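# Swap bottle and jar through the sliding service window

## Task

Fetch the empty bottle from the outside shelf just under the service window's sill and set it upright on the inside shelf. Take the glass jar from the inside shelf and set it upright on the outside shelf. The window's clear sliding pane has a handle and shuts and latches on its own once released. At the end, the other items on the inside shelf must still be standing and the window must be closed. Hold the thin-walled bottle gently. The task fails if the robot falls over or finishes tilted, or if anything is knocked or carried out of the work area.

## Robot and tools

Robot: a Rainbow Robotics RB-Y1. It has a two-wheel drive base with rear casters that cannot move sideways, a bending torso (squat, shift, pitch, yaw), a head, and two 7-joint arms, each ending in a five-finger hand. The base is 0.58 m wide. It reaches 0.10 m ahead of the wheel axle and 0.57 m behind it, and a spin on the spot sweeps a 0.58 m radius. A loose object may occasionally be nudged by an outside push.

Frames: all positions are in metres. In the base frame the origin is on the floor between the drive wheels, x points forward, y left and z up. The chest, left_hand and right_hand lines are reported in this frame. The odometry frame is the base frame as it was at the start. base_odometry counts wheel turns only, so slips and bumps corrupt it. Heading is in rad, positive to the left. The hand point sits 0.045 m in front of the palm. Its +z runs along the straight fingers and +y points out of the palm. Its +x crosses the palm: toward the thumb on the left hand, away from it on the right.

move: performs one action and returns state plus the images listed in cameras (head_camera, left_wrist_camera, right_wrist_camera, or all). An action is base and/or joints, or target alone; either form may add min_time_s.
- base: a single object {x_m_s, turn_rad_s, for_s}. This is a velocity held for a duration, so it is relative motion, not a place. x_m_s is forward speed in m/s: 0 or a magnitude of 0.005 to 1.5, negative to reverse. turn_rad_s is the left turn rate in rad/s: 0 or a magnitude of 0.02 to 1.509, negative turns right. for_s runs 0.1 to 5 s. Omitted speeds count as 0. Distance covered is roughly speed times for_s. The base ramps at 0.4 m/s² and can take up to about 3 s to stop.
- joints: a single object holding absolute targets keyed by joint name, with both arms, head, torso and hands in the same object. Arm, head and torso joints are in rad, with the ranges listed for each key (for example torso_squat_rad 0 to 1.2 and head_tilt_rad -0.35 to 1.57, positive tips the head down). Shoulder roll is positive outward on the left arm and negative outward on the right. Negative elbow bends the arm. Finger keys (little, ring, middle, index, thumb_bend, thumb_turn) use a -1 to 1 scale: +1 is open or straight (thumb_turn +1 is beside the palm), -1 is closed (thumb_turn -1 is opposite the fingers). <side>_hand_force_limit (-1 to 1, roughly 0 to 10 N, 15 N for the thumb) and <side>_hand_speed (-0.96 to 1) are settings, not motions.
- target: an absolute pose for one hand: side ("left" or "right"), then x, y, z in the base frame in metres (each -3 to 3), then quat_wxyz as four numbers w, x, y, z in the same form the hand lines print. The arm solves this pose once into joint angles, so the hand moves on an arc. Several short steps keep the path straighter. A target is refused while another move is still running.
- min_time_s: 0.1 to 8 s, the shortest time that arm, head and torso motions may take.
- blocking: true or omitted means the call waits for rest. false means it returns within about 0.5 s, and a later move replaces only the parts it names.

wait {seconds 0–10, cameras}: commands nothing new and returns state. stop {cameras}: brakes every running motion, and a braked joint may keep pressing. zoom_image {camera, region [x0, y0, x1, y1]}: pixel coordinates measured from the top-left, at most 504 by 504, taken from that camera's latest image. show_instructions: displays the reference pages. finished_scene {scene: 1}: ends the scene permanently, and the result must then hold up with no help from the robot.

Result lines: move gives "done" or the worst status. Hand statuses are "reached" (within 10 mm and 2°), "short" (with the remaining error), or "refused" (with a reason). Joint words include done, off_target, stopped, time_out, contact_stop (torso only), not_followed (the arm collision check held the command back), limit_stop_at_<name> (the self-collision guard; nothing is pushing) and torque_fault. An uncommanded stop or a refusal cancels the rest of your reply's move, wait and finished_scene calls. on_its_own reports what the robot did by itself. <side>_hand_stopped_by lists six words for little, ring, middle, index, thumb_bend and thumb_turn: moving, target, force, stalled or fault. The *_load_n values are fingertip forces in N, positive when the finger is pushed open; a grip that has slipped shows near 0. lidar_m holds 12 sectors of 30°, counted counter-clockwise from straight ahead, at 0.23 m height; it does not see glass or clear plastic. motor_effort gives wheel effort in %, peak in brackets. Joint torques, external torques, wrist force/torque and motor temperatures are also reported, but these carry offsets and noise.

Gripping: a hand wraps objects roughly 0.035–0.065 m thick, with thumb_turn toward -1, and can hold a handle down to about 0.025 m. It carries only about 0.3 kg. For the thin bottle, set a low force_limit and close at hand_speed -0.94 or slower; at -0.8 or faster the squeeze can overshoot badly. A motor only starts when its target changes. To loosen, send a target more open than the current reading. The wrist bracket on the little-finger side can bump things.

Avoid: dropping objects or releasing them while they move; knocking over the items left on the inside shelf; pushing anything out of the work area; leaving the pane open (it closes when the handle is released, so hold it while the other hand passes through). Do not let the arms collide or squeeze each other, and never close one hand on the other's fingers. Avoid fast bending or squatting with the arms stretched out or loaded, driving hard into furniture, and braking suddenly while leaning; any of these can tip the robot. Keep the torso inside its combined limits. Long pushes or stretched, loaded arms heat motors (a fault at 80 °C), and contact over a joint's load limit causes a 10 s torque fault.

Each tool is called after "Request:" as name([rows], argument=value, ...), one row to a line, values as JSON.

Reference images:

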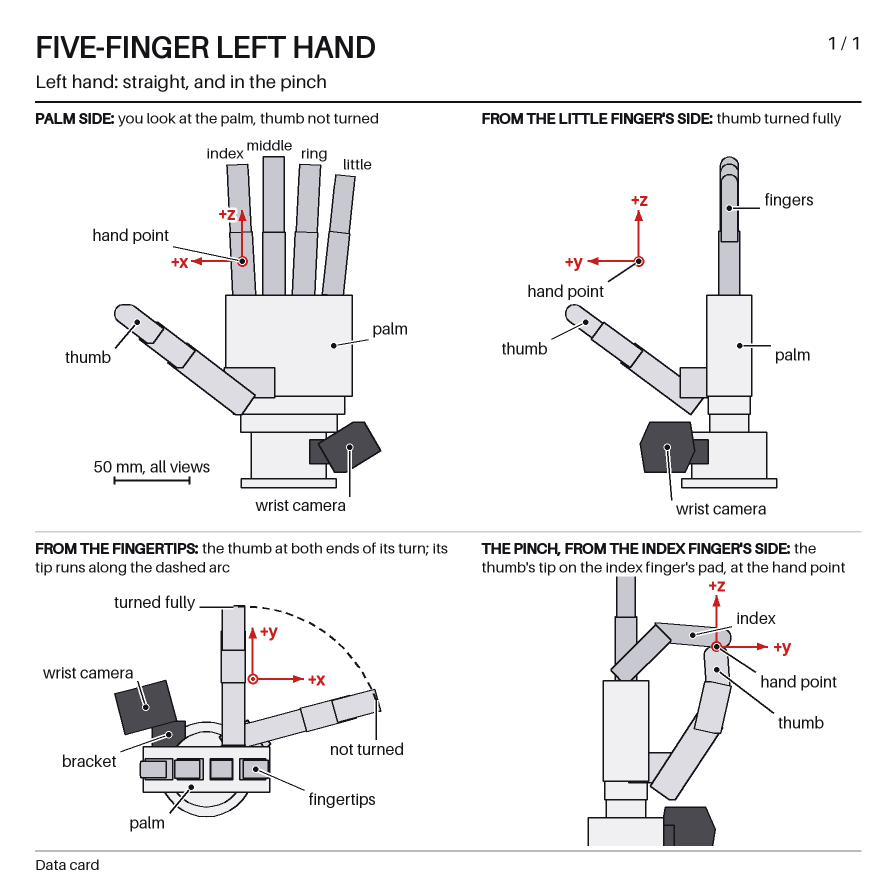

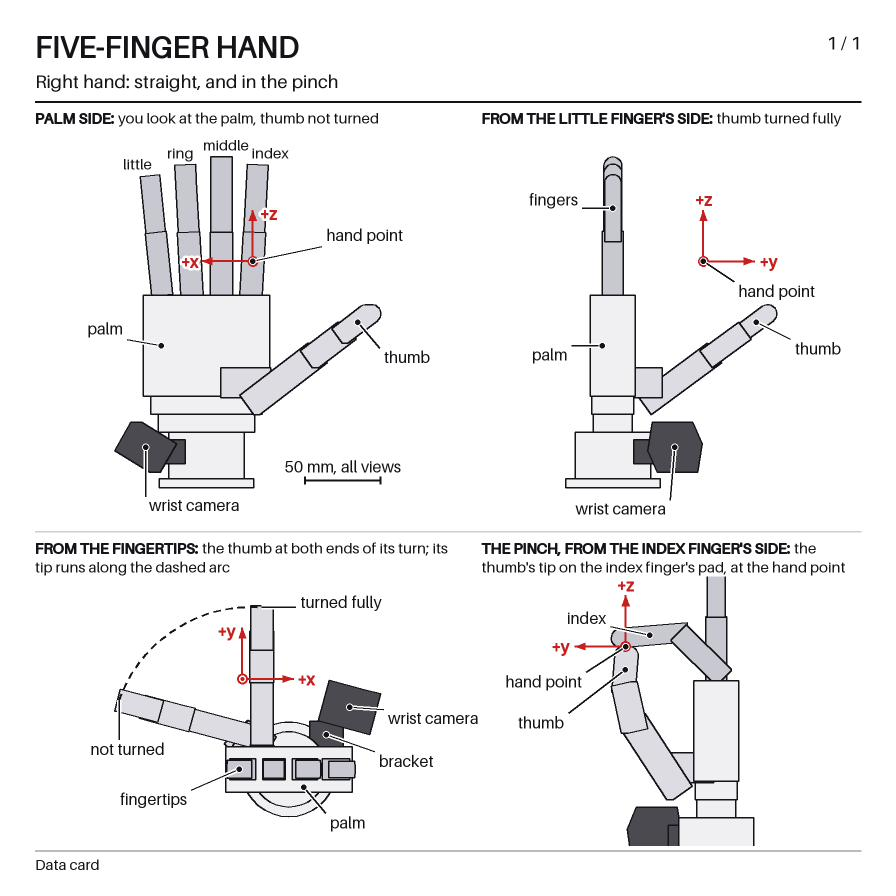

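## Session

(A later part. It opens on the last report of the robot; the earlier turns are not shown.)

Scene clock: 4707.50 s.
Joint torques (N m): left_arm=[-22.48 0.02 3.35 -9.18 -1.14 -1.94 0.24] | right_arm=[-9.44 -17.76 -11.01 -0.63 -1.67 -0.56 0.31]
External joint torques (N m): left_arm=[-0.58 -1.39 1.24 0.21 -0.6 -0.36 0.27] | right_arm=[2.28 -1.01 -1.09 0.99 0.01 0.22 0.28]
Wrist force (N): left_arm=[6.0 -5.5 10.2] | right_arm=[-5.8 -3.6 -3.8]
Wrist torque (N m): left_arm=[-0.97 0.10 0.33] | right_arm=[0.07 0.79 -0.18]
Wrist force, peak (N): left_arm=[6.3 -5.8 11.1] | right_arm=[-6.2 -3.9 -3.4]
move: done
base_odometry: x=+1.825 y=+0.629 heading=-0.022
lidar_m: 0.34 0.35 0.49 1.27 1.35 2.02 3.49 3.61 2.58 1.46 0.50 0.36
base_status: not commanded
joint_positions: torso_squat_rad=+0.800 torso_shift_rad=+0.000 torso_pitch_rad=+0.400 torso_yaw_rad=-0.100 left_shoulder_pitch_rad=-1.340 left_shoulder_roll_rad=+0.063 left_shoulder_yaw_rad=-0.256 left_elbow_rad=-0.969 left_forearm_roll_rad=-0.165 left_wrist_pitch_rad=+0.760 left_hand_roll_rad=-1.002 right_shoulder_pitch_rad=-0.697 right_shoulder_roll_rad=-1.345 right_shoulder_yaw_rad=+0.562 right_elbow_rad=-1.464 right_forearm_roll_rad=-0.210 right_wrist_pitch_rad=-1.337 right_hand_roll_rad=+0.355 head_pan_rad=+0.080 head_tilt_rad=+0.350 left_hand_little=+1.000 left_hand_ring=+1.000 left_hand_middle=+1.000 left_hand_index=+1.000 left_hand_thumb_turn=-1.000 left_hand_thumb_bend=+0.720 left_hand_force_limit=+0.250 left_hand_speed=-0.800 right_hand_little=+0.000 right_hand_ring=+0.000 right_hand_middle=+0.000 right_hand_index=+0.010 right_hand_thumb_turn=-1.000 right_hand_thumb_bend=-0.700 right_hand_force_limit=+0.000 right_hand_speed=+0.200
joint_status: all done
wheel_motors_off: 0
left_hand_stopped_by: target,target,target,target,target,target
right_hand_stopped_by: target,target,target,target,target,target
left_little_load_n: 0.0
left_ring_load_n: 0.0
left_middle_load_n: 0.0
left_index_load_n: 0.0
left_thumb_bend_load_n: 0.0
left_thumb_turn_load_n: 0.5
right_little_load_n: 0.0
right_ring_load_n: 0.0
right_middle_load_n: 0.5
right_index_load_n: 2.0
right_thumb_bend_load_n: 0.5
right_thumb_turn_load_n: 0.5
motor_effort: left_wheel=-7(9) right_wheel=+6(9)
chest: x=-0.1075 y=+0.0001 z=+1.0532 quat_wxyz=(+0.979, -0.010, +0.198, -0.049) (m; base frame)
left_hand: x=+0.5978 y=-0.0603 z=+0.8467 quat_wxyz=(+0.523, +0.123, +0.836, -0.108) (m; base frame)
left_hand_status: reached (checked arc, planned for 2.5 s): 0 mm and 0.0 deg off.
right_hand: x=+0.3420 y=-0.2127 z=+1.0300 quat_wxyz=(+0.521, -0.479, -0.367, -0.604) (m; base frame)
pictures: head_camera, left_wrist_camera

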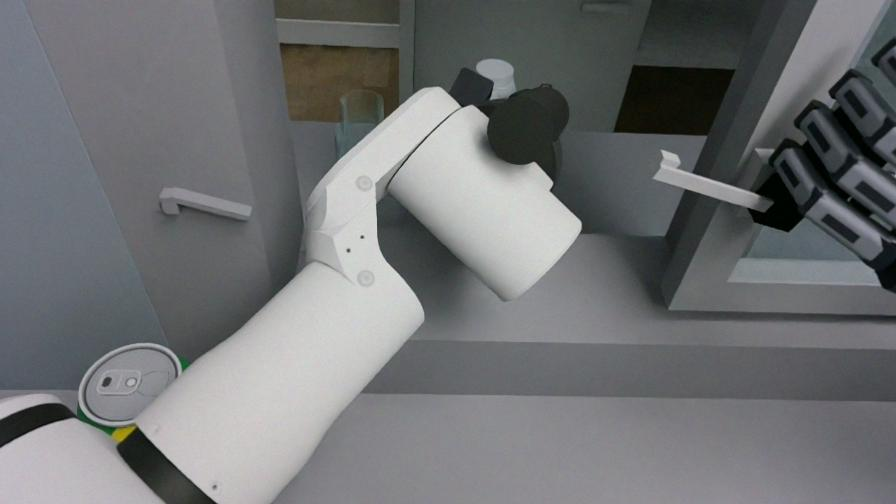

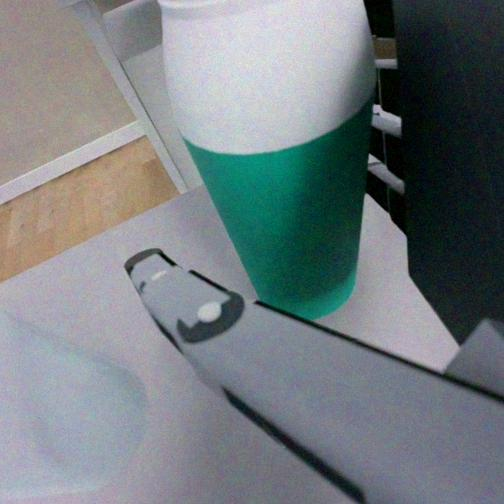

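Request:
move(target={"side":"left","x":0.6165,"y":-0.0725,"z":0.838,"quat_wxyz":[0.5236,0.1224,0.8362,-0.1076]}, min_time_s=2.5, cameras=["head_camera","left_wrist_camera"])

Scene clock: 4716.70 s.
Joint torques (N m): left_arm=[-23.41 1.09 3.22 -9.19 -1 -1.88 0.22] | right_arm=[-9.37 -17.71 -11.41 -1.02 -1.71 -0.69 0.23]
External joint torques (N m): left_arm=[-0.45 -1.46 1.59 0.14 -0.52 -0.36 0.25] | right_arm=[2.35 -0.97 -1.49 0.6 -0.03 0.09 0.19]
Wrist force (N): left_arm=[6.5 -5.5 10.5] | right_arm=[-5.6 -3.4 -3.7]
Wrist torque (N m): left_arm=[-1.02 0.00 0.36] | right_arm=[0.05 0.73 -0.16]
Wrist force, peak (N): left_arm=[6.5 -5.8 10.7] | right_arm=[-7.1 -2.5 -4.3]
move: done
base_odometry: x=+1.825 y=+0.629 heading=-0.022
lidar_m: 0.33 0.35 0.49 1.27 1.33 2.02 3.49 3.62 2.58 1.45 0.51 0.36
base_status: not commanded
joint_positions: torso_squat_rad=+0.800 torso_shift_rad=+0.000 torso_pitch_rad=+0.400 torso_yaw_rad=-0.100 left_shoulder_pitch_rad=-1.479 left_shoulder_roll_rad=+0.038 left_shoulder_yaw_rad=-0.243 left_elbow_rad=-0.674 left_forearm_roll_rad=-0.187 left_wrist_pitch_rad=+0.602 left_hand_roll_rad=-0.939 right_shoulder_pitch_rad=-0.697 right_shoulder_roll_rad=-1.345 right_shoulder_yaw_rad=+0.562 right_elbow_rad=-1.464 right_forearm_roll_rad=-0.211 right_wrist_pitch_rad=-1.337 right_hand_roll_rad=+0.355 head_pan_rad=+0.080 head_tilt_rad=+0.350 left_hand_little=+1.000 left_hand_ring=+1.000 left_hand_middle=+1.000 left_hand_index=+1.000 left_hand_thumb_turn=-1.000 left_hand_thumb_bend=+0.720 left_hand_force_limit=+0.250 left_hand_speed=-0.800 right_hand_little=+0.000 right_hand_ring=+0.000 right_hand_middle=+0.000 right_hand_index=+0.010 right_hand_thumb_turn=-1.000 right_hand_thumb_bend=-0.700 right_hand_force_limit=+0.000 right_hand_speed=+0.200
joint_status: all done
wheel_motors_off: 0
left_hand_stopped_by: target,target,target,target,target,target
right_hand_stopped_by: target,target,target,target,target,target
left_little_load_n: 0.0
left_ring_load_n: 0.0
left_middle_load_n: 0.0
left_index_load_n: 0.0
left_thumb_bend_load_n: 0.0
left_thumb_turn_load_n: 0.0
right_little_load_n: 0.0
right_ring_load_n: 0.0
right_middle_load_n: 0.5
right_index_load_n: 1.5
right_thumb_bend_load_n: 0.5
right_thumb_turn_load_n: 0.5
motor_effort: left_wheel=-6(9) right_wheel=+6(9)
chest: x=-0.1076 y=+0.0001 z=+1.0532 quat_wxyz=(+0.979, -0.010, +0.198, -0.049) (m; base frame)
left_hand: x=+0.6160 y=-0.0721 z=+0.8381 quat_wxyz=(+0.524, +0.123, +0.836, -0.109) (m; base frame)
left_hand_status: reached (checked arc, planned for 2.5 s): 1 mm and 0.2 deg off.
right_hand: x=+0.3418 y=-0.2127 z=+1.0301 quat_wxyz=(+0.521, -0.479, -0.367, -0.604) (m; base frame)
pictures: head_camera, left_wrist_camera

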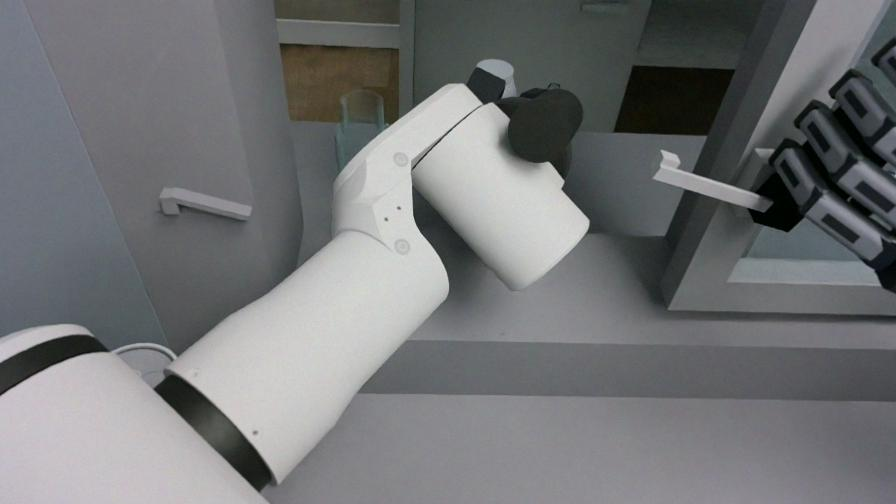

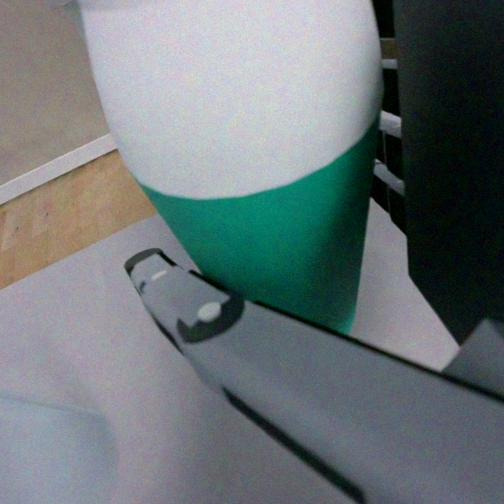

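Request:
move(target={"side":"left","x":0.6095,"y":-0.070,"z":0.8405,"quat_wxyz":[0.5236,0.1224,0.8362,-0.1076]}, min_time_s=2)

Request:
move(joints={"left_hand_speed":-0.9,"left_hand_force_limit":-0.7,"left_hand_thumb_bend":0.52,"left_hand_middle":0.6,"left_hand_ring":0.5}, cameras=["head_camera","left_wrist_camera"])

Scene clock: 4736.57 s.
Joint torques (N m): left_arm=[-21.15 2.44 0.78 -10.27 -1.05 -1.16 -0.26] | right_arm=[-9.59 -17.41 -11.57 -0.75 -1.72 -0.54 0.42]
External joint torques (N m): left_arm=[1.47 0.34 -1.02 -0.9 -0.54 0.37 -0.23] | right_arm=[2.13 -0.66 -1.65 0.86 -0.04 0.25 0.38]
Wrist force (N): left_arm=[6.1 -5.5 10.9] | right_arm=[-5.7 -3.3 -3.8]
Wrist torque (N m): left_arm=[-1.03 0.09 0.25] | right_arm=[0.08 0.73 -0.17]
Wrist force, peak (N): left_arm=[6.3 -5.9 10.7] | right_arm=[-6.1 -3.6 -4.1]
move: done
base_odometry: x=+1.825 y=+0.629 heading=-0.022
lidar_m: 0.33 0.34 0.47 1.27 1.34 2.02 3.48 3.61 2.60 1.46 0.50 0.35
base_status: not commanded
joint_positions: torso_squat_rad=+0.800 torso_shift_rad=+0.000 torso_pitch_rad=+0.400 torso_yaw_rad=-0.100 left_shoulder_pitch_rad=-1.432 left_shoulder_roll_rad=+0.042 left_shoulder_yaw_rad=-0.249 left_elbow_rad=-0.774 left_forearm_roll_rad=-0.188 left_wrist_pitch_rad=+0.660 left_hand_roll_rad=-0.952 right_shoulder_pitch_rad=-0.697 right_shoulder_roll_rad=-1.345 right_shoulder_yaw_rad=+0.562 right_elbow_rad=-1.464 right_forearm_roll_rad=-0.211 right_wrist_pitch_rad=-1.337 right_hand_roll_rad=+0.355 head_pan_rad=+0.080 head_tilt_rad=+0.350 left_hand_little=+1.000 left_hand_ring=+1.000 left_hand_middle=+1.000 left_hand_index=+1.000 left_hand_thumb_turn=-1.000 left_hand_thumb_bend=+0.720 left_hand_force_limit=+0.250 left_hand_speed=-0.800 right_hand_little=+0.000 right_hand_ring=+0.000 right_hand_middle=+0.000 right_hand_index=+0.010 right_hand_thumb_turn=-1.000 right_hand_thumb_bend=-0.700 right_hand_force_limit=+0.000 right_hand_speed=+0.200
joint_status: all done
wheel_motors_off: 0
left_hand_stopped_by: target,target,target,target,target,target
right_hand_stopped_by: target,target,target,target,target,target
left_little_load_n: 0.0
left_ring_load_n: 0.0
left_middle_load_n: 0.0
left_index_load_n: 0.0
left_thumb_bend_load_n: 0.0
left_thumb_turn_load_n: 0.0
right_little_load_n: 0.0
right_ring_load_n: 0.0
right_middle_load_n: 0.5
right_index_load_n: 1.5
right_thumb_bend_load_n: 0.0
right_thumb_turn_load_n: 0.0
motor_effort: left_wheel=-6(8) right_wheel=+9(9)
chest: x=-0.1076 y=+0.0001 z=+1.0532 quat_wxyz=(+0.979, -0.010, +0.198, -0.049) (m; base frame)
left_hand: x=+0.6094 y=-0.0702 z=+0.8404 quat_wxyz=(+0.523, +0.122, +0.836, -0.107) (m; base frame)
left_hand_status: reached (checked arc, planned for 2.0 s): 0 mm and 0.0 deg off.
right_hand: x=+0.3418 y=-0.2127 z=+1.0301 quat_wxyz=(+0.521, -0.479, -0.367, -0.604) (m; base frame)
pictures: none

Scene clock: 4738.83 s.
Joint torques (N m): left_arm=[-20.85 2.89 0.34 -10.3 -0.97 -1.13 -0.32] | right_arm=[-9.94 -18.17 -11.26 -0.67 -1.78 -0.43 0.38]
External joint torques (N m): left_arm=[1.77 0.79 -1.46 -0.93 -0.46 0.4 -0.29] | right_arm=[1.79 -1.42 -1.33 0.95 -0.1 0.36 0.34]
Wrist force (N): left_arm=[6.1 -5.6 10.8] | right_arm=[-5.7 -3.6 -3.6]
Wrist torque (N m): left_arm=[-1.04 0.09 0.26] | right_arm=[0.01 0.75 -0.17]
Wrist force, peak (N): left_arm=[6.1 -5.6 10.9] | right_arm=[-6.1 -3.7 -3.7]
move: done
base_odometry: x=+1.825 y=+0.629 heading=-0.022
lidar_m: 0.33 0.35 0.47 1.27 1.34 2.03 3.48 3.61 2.60 1.46 0.50 0.35
base_status: not commanded
joint_positions: torso_squat_rad=+0.800 torso_shift_rad=+0.000 torso_pitch_rad=+0.400 torso_yaw_rad=-0.100 left_shoulder_pitch_rad=-1.432 left_shoulder_roll_rad=+0.042 left_shoulder_yaw_rad=-0.249 left_elbow_rad=-0.774 left_forearm_roll_rad=-0.188 left_wrist_pitch_rad=+0.660 left_hand_roll_rad=-0.952 right_shoulder_pitch_rad=-0.697 right_shoulder_roll_rad=-1.345 right_shoulder_yaw_rad=+0.562 right_elbow_rad=-1.464 right_forearm_roll_rad=-0.211 right_wrist_pitch_rad=-1.337 right_hand_roll_rad=+0.355 head_pan_rad=+0.080 head_tilt_rad=+0.350 left_hand_little=+1.000 left_hand_ring=+0.500 left_hand_middle=+0.600 left_hand_index=+1.000 left_hand_thumb_turn=-1.000 left_hand_thumb_bend=+0.520 left_hand_force_limit=-0.700 left_hand_speed=-0.900 right_hand_little=+0.000 right_hand_ring=+0.000 right_hand_middle=+0.000 right_hand_index=+0.010 right_hand_thumb_turn=-1.000 right_hand_thumb_bend=-0.700 right_hand_force_limit=+0.000 right_hand_speed=+0.200
joint_status: all done
wheel_motors_off: 0
left_hand_stopped_by: target,target,target,target,target,target
right_hand_stopped_by: target,target,target,target,target,target
left_little_load_n: 0.0
left_ring_load_n: 0.0
left_middle_load_n: 0.0
left_index_load_n: 0.0
left_thumb_bend_load_n: 0.0
left_thumb_turn_load_n: 0.0
right_little_load_n: 0.0
right_ring_load_n: 0.0
right_middle_load_n: 0.5
right_index_load_n: 1.5
right_thumb_bend_load_n: 0.5
right_thumb_turn_load_n: 0.0
motor_effort: left_wheel=-5(9) right_wheel=+7(10)
chest: x=-0.1076 y=+0.0001 z=+1.0532 quat_wxyz=(+0.979, -0.010, +0.198, -0.049) (m; base frame)
left_hand: x=+0.6094 y=-0.0702 z=+0.8404 quat_wxyz=(+0.523, +0.122, +0.836, -0.107) (m; base frame)
right_hand: x=+0.3418 y=-0.2127 z=+1.0301 quat_wxyz=(+0.521, -0.479, -0.367, -0.604) (m; base frame)
pictures: head_camera, left_wrist_camera

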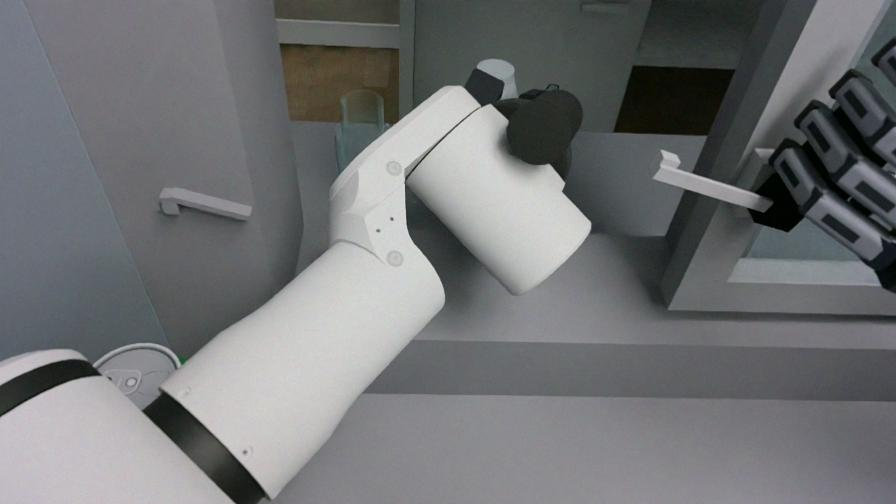

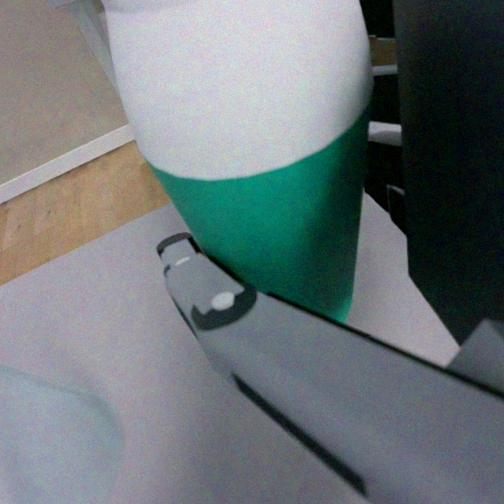

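Request:
move(joints={"left_hand_speed":-0.94,"left_hand_force_limit":-0.8,"left_hand_thumb_bend":0.43}, cameras=["left_wrist_camera"])

Scene clock: 4742.27 s.
Joint torques (N m): left_arm=[-20.75 3 0.69 -10.41 -1.13 -1.15 -0.2] | right_arm=[-9.26 -18.15 -11.44 -0.79 -1.45 -0.61 0.33]
External joint torques (N m): left_arm=[1.87 0.91 -1.1 -1.04 -0.62 0.37 -0.17] | right_arm=[2.46 -1.4 -1.51 0.82 0.23 0.18 0.3]
Wrist force (N): left_arm=[5.9 -5.5 10.7] | right_arm=[-6.1 -3.6 -3.4]
Wrist torque (N m): left_arm=[-1.03 0.13 0.24] | right_arm=[0.00 0.78 -0.19]
Wrist force, peak (N): left_arm=[6.2 -5.6 10.9] | right_arm=[-6.1 -3.7 -3.7]
move: done
base_odometry: x=+1.825 y=+0.629 heading=-0.022
lidar_m: 0.33 0.35 0.49 1.27 1.34 2.03 3.49 3.62 2.59 1.46 0.50 0.36
base_status: not commanded
joint_positions: torso_squat_rad=+0.800 torso_shift_rad=+0.000 torso_pitch_rad=+0.400 torso_yaw_rad=-0.100 left_shoulder_pitch_rad=-1.432 left_shoulder_roll_rad=+0.042 left_shoulder_yaw_rad=-0.249 left_elbow_rad=-0.774 left_forearm_roll_rad=-0.188 left_wrist_pitch_rad=+0.660 left_hand_roll_rad=-0.952 right_shoulder_pitch_rad=-0.697 right_shoulder_roll_rad=-1.345 right_shoulder_yaw_rad=+0.562 right_elbow_rad=-1.464 right_forearm_roll_rad=-0.211 right_wrist_pitch_rad=-1.337 right_hand_roll_rad=+0.355 head_pan_rad=+0.080 head_tilt_rad=+0.350 left_hand_little=+1.000 left_hand_ring=+0.500 left_hand_middle=+0.600 left_hand_index=+1.000 left_hand_thumb_turn=-1.000 left_hand_thumb_bend=+0.430 left_hand_force_limit=-0.800 left_hand_speed=-0.940 right_hand_little=+0.000 right_hand_ring=+0.000 right_hand_middle=+0.000 right_hand_index=+0.010 right_hand_thumb_turn=-1.000 right_hand_thumb_bend=-0.700 right_hand_force_limit=+0.000 right_hand_speed=+0.200
joint_status: all done
wheel_motors_off: 0
left_hand_stopped_by: target,target,target,target,target,target
right_hand_stopped_by: target,target,target,target,target,target
left_little_load_n: 0.0
left_ring_load_n: 0.0
left_middle_load_n: -0.5
left_index_load_n: 0.0
left_thumb_bend_load_n: 0.0
left_thumb_turn_load_n: 0.5
right_little_load_n: 0.0
right_ring_load_n: 0.0
right_middle_load_n: 0.5
right_index_load_n: 1.5
right_thumb_bend_load_n: 0.5
right_thumb_turn_load_n: 0.0
motor_effort: left_wheel=-6(8) right_wheel=+7(10)
chest: x=-0.1076 y=+0.0001 z=+1.0532 quat_wxyz=(+0.979, -0.010, +0.198, -0.049) (m; base frame)
left_hand: x=+0.6094 y=-0.0702 z=+0.8404 quat_wxyz=(+0.523, +0.122, +0.836, -0.107) (m; base frame)
right_hand: x=+0.3418 y=-0.2127 z=+1.0301 quat_wxyz=(+0.521, -0.479, -0.367, -0.604) (m; base frame)
pictures: left_wrist_camera

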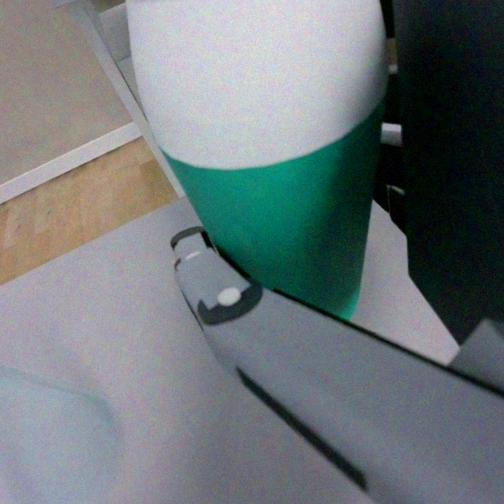

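Request:
move(joints={"left_hand_speed":-0.94,"left_hand_force_limit":-0.7,"left_hand_middle":-0.1,"left_hand_ring":-0.3}, cameras=["left_wrist_camera","head_camera"])

Scene clock: 4748.90 s.
Joint torques (N m): left_arm=[-20.89 2.58 0.65 -10.29 -1 -1.34 -0.25] | right_arm=[-9.73 -17.81 -11.07 -0.67 -1.7 -0.67 0.42]
External joint torques (N m): left_arm=[1.73 0.48 -1.14 -0.93 -0.49 0.19 -0.22] | right_arm=[1.99 -1.07 -1.15 0.95 -0.03 0.11 0.39]
Wrist force (N): left_arm=[6.0 -5.6 10.7] | right_arm=[-5.8 -3.7 -3.6]
Wrist torque (N m): left_arm=[-1.05 0.10 0.25] | right_arm=[0.00 0.76 -0.20]
Wrist force, peak (N): left_arm=[6.1 -5.7 11.0] | right_arm=[-6.4 -3.5 -3.7]
move: off_target
base_odometry: x=+1.825 y=+0.629 heading=-0.022
lidar_m: 0.33 0.35 0.49 1.27 1.34 2.02 3.48 3.61 2.59 1.45 0.50 0.36
base_status: not commanded
joint_positions: torso_squat_rad=+0.800 torso_shift_rad=+0.000 torso_pitch_rad=+0.400 torso_yaw_rad=-0.100 left_shoulder_pitch_rad=-1.432 left_shoulder_roll_rad=+0.042 left_shoulder_yaw_rad=-0.249 left_elbow_rad=-0.774 left_forearm_roll_rad=-0.188 left_wrist_pitch_rad=+0.660 left_hand_roll_rad=-0.952 right_shoulder_pitch_rad=-0.697 right_shoulder_roll_rad=-1.345 right_shoulder_yaw_rad=+0.562 right_elbow_rad=-1.464 right_forearm_roll_rad=-0.211 right_wrist_pitch_rad=-1.337 right_hand_roll_rad=+0.355 head_pan_rad=+0.080 head_tilt_rad=+0.350 left_hand_little=+1.000 left_hand_ring=-0.002 left_hand_middle=+0.223 left_hand_index=+1.000 left_hand_thumb_turn=-1.000 left_hand_thumb_bend=+0.431 left_hand_force_limit=-0.700 left_hand_speed=-0.940 right_hand_little=+0.000 right_hand_ring=+0.000 right_hand_middle=+0.000 right_hand_index=+0.010 right_hand_thumb_turn=-1.000 right_hand_thumb_bend=-0.700 right_hand_force_limit=+0.000 right_hand_speed=+0.200
joint_status: left_hand_ring off_target (ended at -0.002, target -0.300); left_hand_middle off_target (ended at +0.223, target -0.100); the others done
wheel_motors_off: 0
left_hand_stopped_by: target,force,force,target,target,target
right_hand_stopped_by: target,target,target,target,target,target
left_little_load_n: 0.0
left_ring_load_n: 2.5
left_middle_load_n: 1.0
left_index_load_n: 0.0
left_thumb_bend_load_n: 3.0
left_thumb_turn_load_n: 1.0
right_little_load_n: 0.0
right_ring_load_n: 0.0
right_middle_load_n: 0.5
right_index_load_n: 1.5
right_thumb_bend_load_n: 0.5
right_thumb_turn_load_n: 0.5
motor_effort: left_wheel=-6(8) right_wheel=+7(10)
chest: x=-0.1076 y=+0.0001 z=+1.0532 quat_wxyz=(+0.979, -0.010, +0.198, -0.049) (m; base frame)
left_hand: x=+0.6094 y=-0.0702 z=+0.8404 quat_wxyz=(+0.523, +0.122, +0.836, -0.107) (m; base frame)
right_hand: x=+0.3418 y=-0.2127 z=+1.0301 quat_wxyz=(+0.521, -0.479, -0.367, -0.604) (m; base frame)
pictures: head_camera, left_wrist_camera

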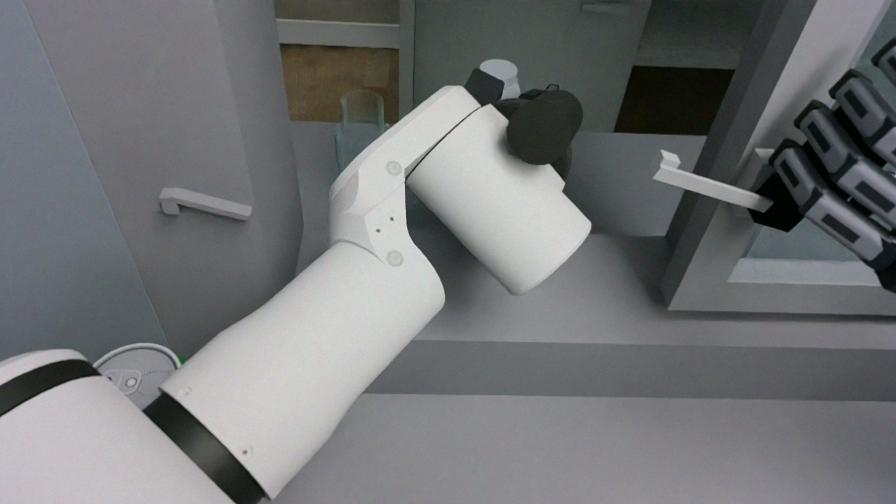

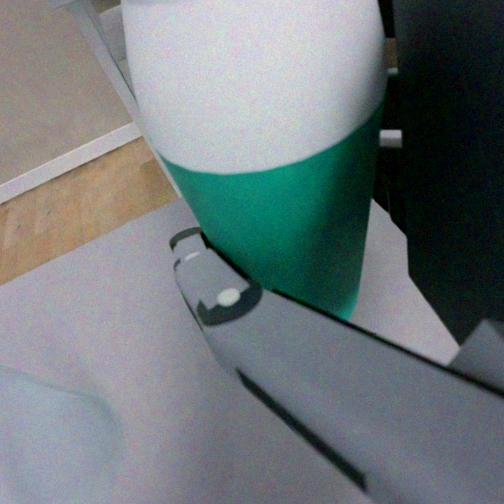

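Request:
move(joints={"left_hand_force_limit":-0.6,"left_hand_middle":-0.15})

Request:
move(target={"side":"left","x":0.608,"y":-0.0695,"z":0.851,"quat_wxyz":[0.5236,0.1224,0.8362,-0.1076]}, min_time_s=2.5, cameras=["head_camera","left_wrist_camera"])

Scene clock: 4753.03 s.
Joint torques (N m): left_arm=[-20.65 2.74 1.13 -10.23 -0.98 -1.25 -0.35] | right_arm=[-9.43 -17.77 -11.73 -0.69 -1.84 -0.49 0.25]
External joint torques (N m): left_arm=[1.97 0.64 -0.67 -0.86 -0.47 0.28 -0.32] | right_arm=[2.3 -1.03 -1.81 0.93 -0.16 0.3 0.21]
Wrist force (N): left_arm=[5.8 -5.6 10.8] | right_arm=[-5.7 -3.7 -3.8]
Wrist torque (N m): left_arm=[-1.03 0.13 0.23] | right_arm=[-0.02 0.73 -0.15]
Wrist force, peak (N): left_arm=[6.2 -5.8 10.6] | right_arm=[-6.2 -3.7 -3.5]
move: off_target
base_odometry: x=+1.825 y=+0.629 heading=-0.022
lidar_m: 0.33 0.35 0.48 1.27 1.36 2.04 3.48 3.62 2.58 1.47 0.50 0.35
base_status: not commanded
joint_positions: torso_squat_rad=+0.800 torso_shift_rad=+0.000 torso_pitch_rad=+0.400 torso_yaw_rad=-0.100 left_shoulder_pitch_rad=-1.432 left_shoulder_roll_rad=+0.042 left_shoulder_yaw_rad=-0.249 left_elbow_rad=-0.774 left_forearm_roll_rad=-0.188 left_wrist_pitch_rad=+0.660 left_hand_roll_rad=-0.952 right_shoulder_pitch_rad=-0.697 right_shoulder_roll_rad=-1.345 right_shoulder_yaw_rad=+0.562 right_elbow_rad=-1.464 right_forearm_roll_rad=-0.211 right_wrist_pitch_rad=-1.337 right_hand_roll_rad=+0.355 head_pan_rad=+0.080 head_tilt_rad=+0.350 left_hand_little=+1.000 left_hand_ring=-0.002 left_hand_middle=+0.212 left_hand_index=+1.000 left_hand_thumb_turn=-1.000 left_hand_thumb_bend=+0.431 left_hand_force_limit=-0.600 left_hand_speed=-0.940 right_hand_little=+0.000 right_hand_ring=+0.000 right_hand_middle=+0.000 right_hand_index=+0.010 right_hand_thumb_turn=-1.000 right_hand_thumb_bend=-0.700 right_hand_force_limit=+0.000 right_hand_speed=+0.200
joint_status: left_hand_middle off_target (ended at +0.212, target -0.150); the others done
wheel_motors_off: 0
left_hand_stopped_by: target,force,force,target,target,target
right_hand_stopped_by: target,target,target,target,target,target
left_little_load_n: 0.0
left_ring_load_n: 1.5
left_middle_load_n: 2.5
left_index_load_n: 0.0
left_thumb_bend_load_n: 4.0
left_thumb_turn_load_n: 1.0
right_little_load_n: 0.0
right_ring_load_n: 0.0
right_middle_load_n: 0.5
right_index_load_n: 1.5
right_thumb_bend_load_n: 0.5
right_thumb_turn_load_n: 0.5
motor_effort: left_wheel=-5(8) right_wheel=+8(9)
chest: x=-0.1076 y=+0.0001 z=+1.0532 quat_wxyz=(+0.979, -0.010, +0.198, -0.049) (m; base frame)
left_hand: x=+0.6094 y=-0.0702 z=+0.8404 quat_wxyz=(+0.523, +0.122, +0.836, -0.107) (m; base frame)
right_hand: x=+0.3418 y=-0.2127 z=+1.0301 quat_wxyz=(+0.521, -0.479, -0.367, -0.604) (m; base frame)
pictures: none

Scene clock: 4755.87 s.
Joint torques (N m): left_arm=[-21.18 2.46 3.21 -10.22 -0.38 -1.34 -0.28] | right_arm=[-9.8 -17.33 -11.59 -0.64 -1.72 -0.48 0.29]
External joint torques (N m): left_arm=[1.39 0.4 1.3 -0.85 0.15 0.21 -0.25] | right_arm=[1.92 -0.58 -1.66 0.98 -0.04 0.3 0.26]
Wrist force (N): left_arm=[6.2 -5.3 10.4] | right_arm=[-5.4 -3.5 -3.7]
Wrist torque (N m): left_arm=[-0.97 0.07 0.21] | right_arm=[0.04 0.74 -0.15]
Wrist force, peak (N): left_arm=[6.3 -5.5 10.9] | right_arm=[-6.1 -3.8 -3.7]
move: done
base_odometry: x=+1.825 y=+0.629 heading=-0.022
lidar_m: 0.34 0.36 0.49 1.28 1.35 2.03 3.48 3.63 2.59 1.46 0.49 0.35
base_status: not commanded
joint_positions: torso_squat_rad=+0.800 torso_shift_rad=+0.000 torso_pitch_rad=+0.400 torso_yaw_rad=-0.100 left_shoulder_pitch_rad=-1.425 left_shoulder_roll_rad=+0.049 left_shoulder_yaw_rad=-0.248 left_elbow_rad=-0.828 left_forearm_roll_rad=-0.169 left_wrist_pitch_rad=+0.704 left_hand_roll_rad=-0.975 right_shoulder_pitch_rad=-0.697 right_shoulder_roll_rad=-1.345 right_shoulder_yaw_rad=+0.562 right_elbow_rad=-1.464 right_forearm_roll_rad=-0.211 right_wrist_pitch_rad=-1.337 right_hand_roll_rad=+0.355 head_pan_rad=+0.080 head_tilt_rad=+0.350 left_hand_little=+1.000 left_hand_ring=-0.002 left_hand_middle=+0.212 left_hand_index=+1.000 left_hand_thumb_turn=-1.000 left_hand_thumb_bend=+0.431 left_hand_force_limit=-0.600 left_hand_speed=-0.940 right_hand_little=+0.000 right_hand_ring=+0.000 right_hand_middle=+0.000 right_hand_index=+0.010 right_hand_thumb_turn=-1.000 right_hand_thumb_bend=-0.700 right_hand_force_limit=+0.000 right_hand_speed=+0.200
joint_status: all done
wheel_motors_off: 0
left_hand_stopped_by: target,force,force,target,target,target
right_hand_stopped_by: target,target,target,target,target,target
left_little_load_n: 0.0
left_ring_load_n: 1.5
left_middle_load_n: 3.0
left_index_load_n: 0.0
left_thumb_bend_load_n: 4.0
left_thumb_turn_load_n: 1.0
right_little_load_n: 0.0
right_ring_load_n: 0.0
right_middle_load_n: 0.5
right_index_load_n: 1.5
right_thumb_bend_load_n: 0.5
right_thumb_turn_load_n: 0.5
motor_effort: left_wheel=-6(10) right_wheel=+5(9)
chest: x=-0.1076 y=+0.0001 z=+1.0532 quat_wxyz=(+0.979, -0.010, +0.198, -0.049) (m; base frame)
left_hand: x=+0.6079 y=-0.0697 z=+0.8509 quat_wxyz=(+0.524, +0.123, +0.836, -0.108) (m; base frame)
left_hand_status: reached (checked arc, planned for 2.5 s): 0 mm and 0.0 deg off.
right_hand: x=+0.3418 y=-0.2127 z=+1.0301 quat_wxyz=(+0.521, -0.479, -0.367, -0.604) (m; base frame)
pictures: head_camera, left_wrist_camera

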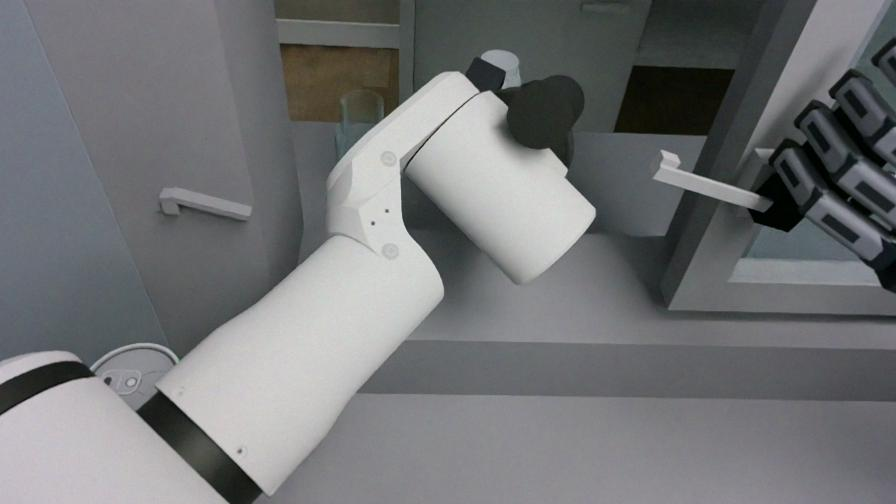

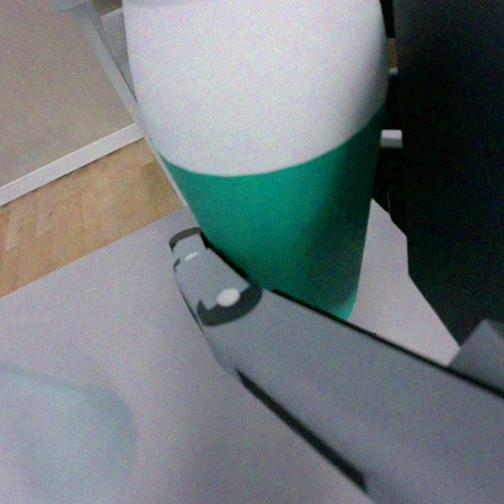

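Request:
move(target={"side":"left","x":0.60,"y":-0.066,"z":0.90,"quat_wxyz":[0.5236,0.1224,0.8362,-0.1076]}, min_time_s=3)

Request:
move(target={"side":"left","x":0.57,"y":-0.056,"z":0.953,"quat_wxyz":[0.5236,0.1224,0.8362,-0.1076]}, min_time_s=3, cameras=["head_camera","left_wrist_camera"])

Scene clock: 4767.00 s.
Joint torques (N m): left_arm=[-23.32 2.81 3.32 -10.31 -0.49 -1.44 -0.16] | right_arm=[-9.39 -17.71 -11.85 -0.59 -1.67 -0.71 0.42]
External joint torques (N m): left_arm=[-0.93 0.68 1.07 -1.13 0.07 0.17 -0.13] | right_arm=[2.34 -0.96 -1.93 1.02 0 0.08 0.38]
Wrist force (N): left_arm=[6.6 -6.0 10.5] | right_arm=[-5.9 -3.5 -3.8]
Wrist torque (N m): left_arm=[-1.12 0.03 0.30] | right_arm=[0.05 0.79 -0.19]
Wrist force, peak (N): left_arm=[6.7 -6.0 10.7] | right_arm=[-6.3 -3.6 -3.5]
move: done
base_odometry: x=+1.825 y=+0.629 heading=-0.022
lidar_m: 0.34 0.35 0.49 1.28 1.35 2.02 3.49 3.62 2.60 1.46 0.50 0.36
base_status: not commanded
joint_positions: torso_squat_rad=+0.800 torso_shift_rad=+0.000 torso_pitch_rad=+0.400 torso_yaw_rad=-0.100 left_shoulder_pitch_rad=-1.426 left_shoulder_roll_rad=+0.068 left_shoulder_yaw_rad=-0.227 left_elbow_rad=-1.021 left_forearm_roll_rad=-0.113 left_wrist_pitch_rad=+0.888 left_hand_roll_rad=-1.051 right_shoulder_pitch_rad=-0.697 right_shoulder_roll_rad=-1.345 right_shoulder_yaw_rad=+0.562 right_elbow_rad=-1.464 right_forearm_roll_rad=-0.211 right_wrist_pitch_rad=-1.337 right_hand_roll_rad=+0.355 head_pan_rad=+0.080 head_tilt_rad=+0.350 left_hand_little=+1.000 left_hand_ring=-0.002 left_hand_middle=+0.212 left_hand_index=+1.000 left_hand_thumb_turn=-1.000 left_hand_thumb_bend=+0.431 left_hand_force_limit=-0.600 left_hand_speed=-0.940 right_hand_little=+0.000 right_hand_ring=+0.000 right_hand_middle=+0.000 right_hand_index=+0.010 right_hand_thumb_turn=-1.000 right_hand_thumb_bend=-0.700 right_hand_force_limit=+0.000 right_hand_speed=+0.200
joint_status: all done
wheel_motors_off: 0
left_hand_stopped_by: target,force,force,target,target,target
right_hand_stopped_by: target,target,target,target,target,target
left_little_load_n: 0.0
left_ring_load_n: 1.0
left_middle_load_n: 3.0
left_index_load_n: 0.0
left_thumb_bend_load_n: 4.5
left_thumb_turn_load_n: 1.0
right_little_load_n: 0.0
right_ring_load_n: 0.0
right_middle_load_n: 1.0
right_index_load_n: 1.5
right_thumb_bend_load_n: 0.0
right_thumb_turn_load_n: 0.5
motor_effort: left_wheel=-6(9) right_wheel=+7(9)
chest: x=-0.1076 y=+0.0001 z=+1.0532 quat_wxyz=(+0.979, -0.010, +0.198, -0.049) (m; base frame)
left_hand: x=+0.5999 y=-0.0661 z=+0.8995 quat_wxyz=(+0.523, +0.122, +0.836, -0.107) (m; base frame)
left_hand_status: reached (checked arc, planned for 3.0 s): 1 mm and 0.1 deg off.
right_hand: x=+0.3418 y=-0.2127 z=+1.0301 quat_wxyz=(+0.521, -0.479, -0.367, -0.604) (m; base frame)
pictures: none

Scene clock: 4770.33 s.
Joint torques (N m): left_arm=[-19.43 2.15 3.76 -9.51 -0.57 -1.4 -0.22] | right_arm=[-9.09 -17.58 -11.34 -0.79 -1.74 -0.7 0.39]
External joint torques (N m): left_arm=[1.95 0.43 1.25 -1.01 0.02 0.26 -0.18] | right_arm=[2.64 -0.83 -1.41 0.82 -0.06 0.08 0.36]
Wrist force (N): left_arm=[6.1 -5.6 10.5] | right_arm=[-5.7 -3.4 -3.6]
Wrist torque (N m): left_arm=[-1.08 0.12 0.23] | right_arm=[0.03 0.72 -0.18]
Wrist force, peak (N): left_arm=[6.7 -6.0 11.1] | right_arm=[-6.1 -3.8 -3.8]
move: done
base_odometry: x=+1.825 y=+0.629 heading=-0.022
lidar_m: 0.33 0.34 0.47 1.26 1.34 2.02 3.49 3.61 2.59 1.47 0.51 0.35
base_status: not commanded
joint_positions: torso_squat_rad=+0.800 torso_shift_rad=+0.000 torso_pitch_rad=+0.400 torso_yaw_rad=-0.100 left_shoulder_pitch_rad=-1.393 left_shoulder_roll_rad=+0.079 left_shoulder_yaw_rad=-0.211 left_elbow_rad=-1.313 left_forearm_roll_rad=-0.088 left_wrist_pitch_rad=+1.142 left_hand_roll_rad=-1.109 right_shoulder_pitch_rad=-0.697 right_shoulder_roll_rad=-1.345 right_shoulder_yaw_rad=+0.562 right_elbow_rad=-1.464 right_forearm_roll_rad=-0.211 right_wrist_pitch_rad=-1.337 right_hand_roll_rad=+0.355 head_pan_rad=+0.080 head_tilt_rad=+0.350 left_hand_little=+1.000 left_hand_ring=-0.002 left_hand_middle=+0.212 left_hand_index=+1.000 left_hand_thumb_turn=-1.000 left_hand_thumb_bend=+0.431 left_hand_force_limit=-0.600 left_hand_speed=-0.940 right_hand_little=+0.000 right_hand_ring=+0.000 right_hand_middle=+0.000 right_hand_index=+0.010 right_hand_thumb_turn=-1.000 right_hand_thumb_bend=-0.700 right_hand_force_limit=+0.000 right_hand_speed=+0.200
joint_status: all done
wheel_motors_off: 0
left_hand_stopped_by: target,force,force,target,target,target
right_hand_stopped_by: target,target,target,target,target,target
left_little_load_n: 0.0
left_ring_load_n: 1.0
left_middle_load_n: 3.0
left_index_load_n: 0.0
left_thumb_bend_load_n: 4.0
left_thumb_turn_load_n: 1.0
right_little_load_n: 0.0
right_ring_load_n: 0.0
right_middle_load_n: 0.5
right_index_load_n: 1.5
right_thumb_bend_load_n: 0.5
right_thumb_turn_load_n: 0.5
motor_effort: left_wheel=-6(8) right_wheel=+6(9)
chest: x=-0.1076 y=+0.0001 z=+1.0532 quat_wxyz=(+0.979, -0.010, +0.198, -0.049) (m; base frame)
left_hand: x=+0.5700 y=-0.0562 z=+0.9529 quat_wxyz=(+0.523, +0.122, +0.836, -0.107) (m; base frame)
left_hand_status: reached (checked arc, planned for 3.0 s): 0 mm and 0.0 deg off.
right_hand: x=+0.3418 y=-0.2127 z=+1.0301 quat_wxyz=(+0.521, -0.479, -0.367, -0.604) (m; base frame)
pictures: head_camera, left_wrist_camera

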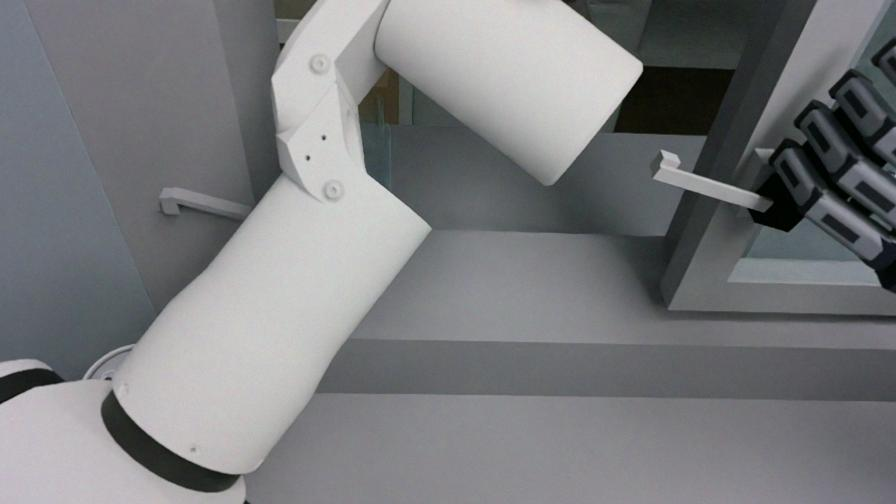

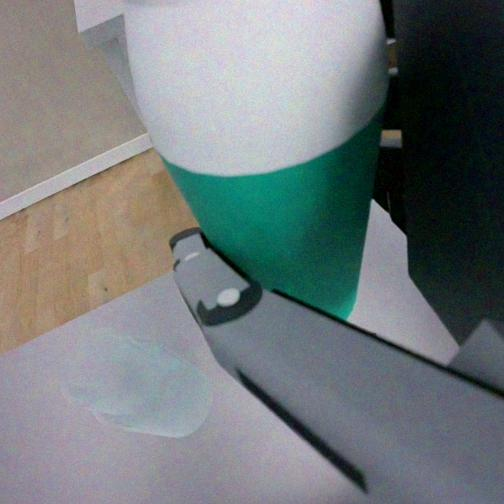

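Request:
move(target={"side":"left","x":0.50,"y":-0.02,"z":0.957,"quat_wxyz":[0.5285,0.0785,0.8415,-0.0801]}, min_time_s=3)

Request:
move(target={"side":"left","x":0.42,"y":0.015,"z":0.955,"quat_wxyz":[0.5164,0.0188,0.8552,-0.0425]}, min_time_s=3.5, cameras=["head_camera","left_wrist_camera"])

Scene clock: 4778.13 s.
Joint torques (N m): left_arm=[-16.96 -1.53 1.52 -8.51 -1.4 -1.47 0.13] | right_arm=[-9.97 -17.4 -11.64 -1.02 -1.7 -0.53 0.25]
External joint torques (N m): left_arm=[1.47 -1.16 -0.95 -1.04 -0.62 0.13 0.16] | right_arm=[1.75 -0.65 -1.71 0.59 -0.02 0.25 0.22]
Wrist force (N): left_arm=[6.2 -5.2 10.5] | right_arm=[-6.6 -2.7 -4.0]
Wrist torque (N m): left_arm=[-0.99 0.11 0.34] | right_arm=[0.04 0.78 -0.19]
Wrist force, peak (N): left_arm=[6.9 -5.9 10.8] | right_arm=[-7.0 -3.0 -3.6]
move: done
base_odometry: x=+1.825 y=+0.629 heading=-0.022
lidar_m: 0.33 0.34 0.49 1.27 1.35 2.02 3.48 3.62 2.58 1.46 0.51 0.36
base_status: not commanded
joint_positions: torso_squat_rad=+0.800 torso_shift_rad=+0.000 torso_pitch_rad=+0.400 torso_yaw_rad=-0.100 left_shoulder_pitch_rad=-1.212 left_shoulder_roll_rad=+0.062 left_shoulder_yaw_rad=-0.300 left_elbow_rad=-1.716 left_forearm_roll_rad=-0.237 left_wrist_pitch_rad=+1.427 left_hand_roll_rad=-1.036 right_shoulder_pitch_rad=-0.697 right_shoulder_roll_rad=-1.345 right_shoulder_yaw_rad=+0.562 right_elbow_rad=-1.464 right_forearm_roll_rad=-0.211 right_wrist_pitch_rad=-1.337 right_hand_roll_rad=+0.355 head_pan_rad=+0.080 head_tilt_rad=+0.350 left_hand_little=+1.000 left_hand_ring=-0.002 left_hand_middle=+0.212 left_hand_index=+1.000 left_hand_thumb_turn=-1.000 left_hand_thumb_bend=+0.431 left_hand_force_limit=-0.600 left_hand_speed=-0.940 right_hand_little=+0.000 right_hand_ring=+0.000 right_hand_middle=+0.000 right_hand_index=+0.010 right_hand_thumb_turn=-1.000 right_hand_thumb_bend=-0.700 right_hand_force_limit=+0.000 right_hand_speed=+0.200
joint_status: all done
wheel_motors_off: 0
left_hand_stopped_by: target,force,force,target,target,target
right_hand_stopped_by: target,target,target,target,target,target
left_little_load_n: 0.0
left_ring_load_n: 1.0
left_middle_load_n: 2.5
left_index_load_n: 0.0
left_thumb_bend_load_n: 4.0
left_thumb_turn_load_n: 1.0
right_little_load_n: 0.0
right_ring_load_n: 0.0
right_middle_load_n: 0.5
right_index_load_n: 1.5
right_thumb_bend_load_n: 0.0
right_thumb_turn_load_n: 0.0
motor_effort: left_wheel=-10(10) right_wheel=+8(9)
chest: x=-0.1076 y=+0.0001 z=+1.0532 quat_wxyz=(+0.979, -0.010, +0.198, -0.049) (m; base frame)
left_hand: x=+0.5003 y=-0.0200 z=+0.9569 quat_wxyz=(+0.528, +0.078, +0.842, -0.080) (m; base frame)
left_hand_status: reached (checked arc, planned for 3.0 s): 0 mm and 0.1 deg off.
right_hand: x=+0.3419 y=-0.2127 z=+1.0301 quat_wxyz=(+0.521, -0.479, -0.367, -0.604) (m; base frame)
pictures: none

Scene clock: 4781.97 s.
Joint torques (N m): left_arm=[-14.25 -3.56 1.09 -6.88 -1.36 -1.36 0.14] | right_arm=[-9.54 -17.56 -11.68 -0.74 -1.76 -0.49 0.43]
External joint torques (N m): left_arm=[1.41 -1.45 -1.11 -0.6 -0.5 0.16 0.17] | right_arm=[2.19 -0.82 -1.75 0.87 -0.09 0.29 0.4]
Wrist force (N): left_arm=[5.9 -5.2 10.6] | right_arm=[-7.1 -2.4 -3.5]
Wrist torque (N m): left_arm=[-0.94 0.14 0.30] | right_arm=[0.03 0.75 -0.19]
Wrist force, peak (N): left_arm=[6.1 -5.4 10.9] | right_arm=[-7.5 -2.3 -3.9]
move: done
base_odometry: x=+1.825 y=+0.629 heading=-0.022
lidar_m: 0.33 0.36 0.47 1.27 1.35 2.01 3.48 3.60 2.60 1.46 0.49 0.36
base_status: not commanded
joint_positions: torso_squat_rad=+0.800 torso_shift_rad=+0.000 torso_pitch_rad=+0.400 torso_yaw_rad=-0.100 left_shoulder_pitch_rad=-1.106 left_shoulder_roll_rad=+0.023 left_shoulder_yaw_rad=-0.423 left_elbow_rad=-2.001 left_forearm_roll_rad=-0.424 left_wrist_pitch_rad=+1.734 left_hand_roll_rad=-0.975 right_shoulder_pitch_rad=-0.697 right_shoulder_roll_rad=-1.345 right_shoulder_yaw_rad=+0.562 right_elbow_rad=-1.464 right_forearm_roll_rad=-0.211 right_wrist_pitch_rad=-1.337 right_hand_roll_rad=+0.355 head_pan_rad=+0.080 head_tilt_rad=+0.350 left_hand_little=+1.000 left_hand_ring=-0.002 left_hand_middle=+0.212 left_hand_index=+1.000 left_hand_thumb_turn=-1.000 left_hand_thumb_bend=+0.431 left_hand_force_limit=-0.600 left_hand_speed=-0.940 right_hand_little=+0.000 right_hand_ring=+0.000 right_hand_middle=+0.000 right_hand_index=+0.010 right_hand_thumb_turn=-1.000 right_hand_thumb_bend=-0.700 right_hand_force_limit=+0.000 right_hand_speed=+0.200
joint_status: all done
wheel_motors_off: 0
left_hand_stopped_by: target,force,force,target,target,target
right_hand_stopped_by: target,target,target,target,target,target
left_little_load_n: 0.0
left_ring_load_n: 1.0
left_middle_load_n: 3.0
left_index_load_n: 0.0
left_thumb_bend_load_n: 4.0
left_thumb_turn_load_n: 1.0
right_little_load_n: 0.0
right_ring_load_n: -0.5
right_middle_load_n: 0.5
right_index_load_n: 1.5
right_thumb_bend_load_n: 0.5
right_thumb_turn_load_n: 0.5
motor_effort: left_wheel=-5(8) right_wheel=+7(8)
chest: x=-0.1076 y=+0.0001 z=+1.0532 quat_wxyz=(+0.979, -0.010, +0.198, -0.049) (m; base frame)
left_hand: x=+0.4203 y=+0.0151 z=+0.9549 quat_wxyz=(+0.516, +0.019, +0.855, -0.042) (m; base frame)
left_hand_status: reached (checked arc, planned for 3.5 s): 0 mm and 0.0 deg off.
right_hand: x=+0.3419 y=-0.2127 z=+1.0301 quat_wxyz=(+0.521, -0.479, -0.367, -0.604) (m; base frame)
pictures: head_camera, left_wrist_camera

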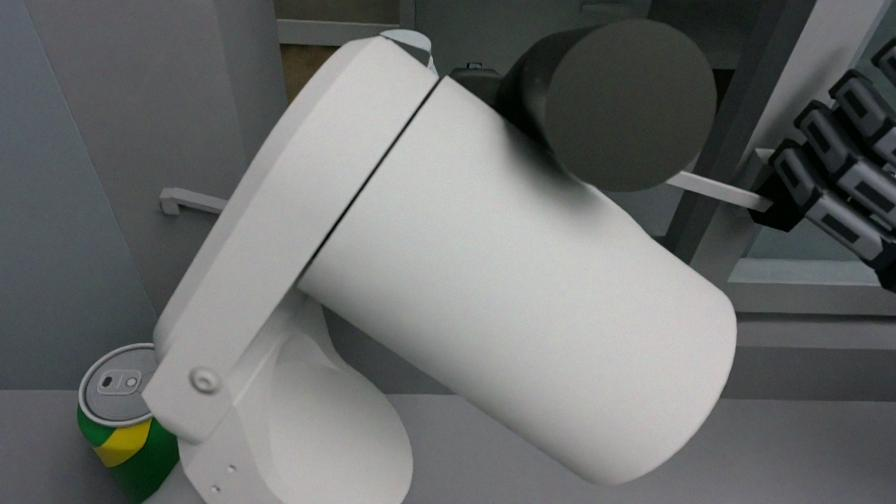

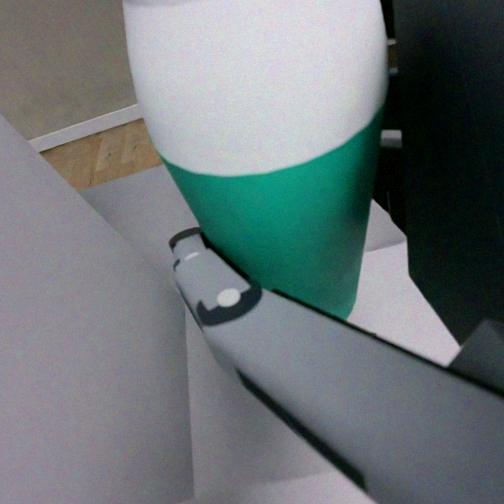

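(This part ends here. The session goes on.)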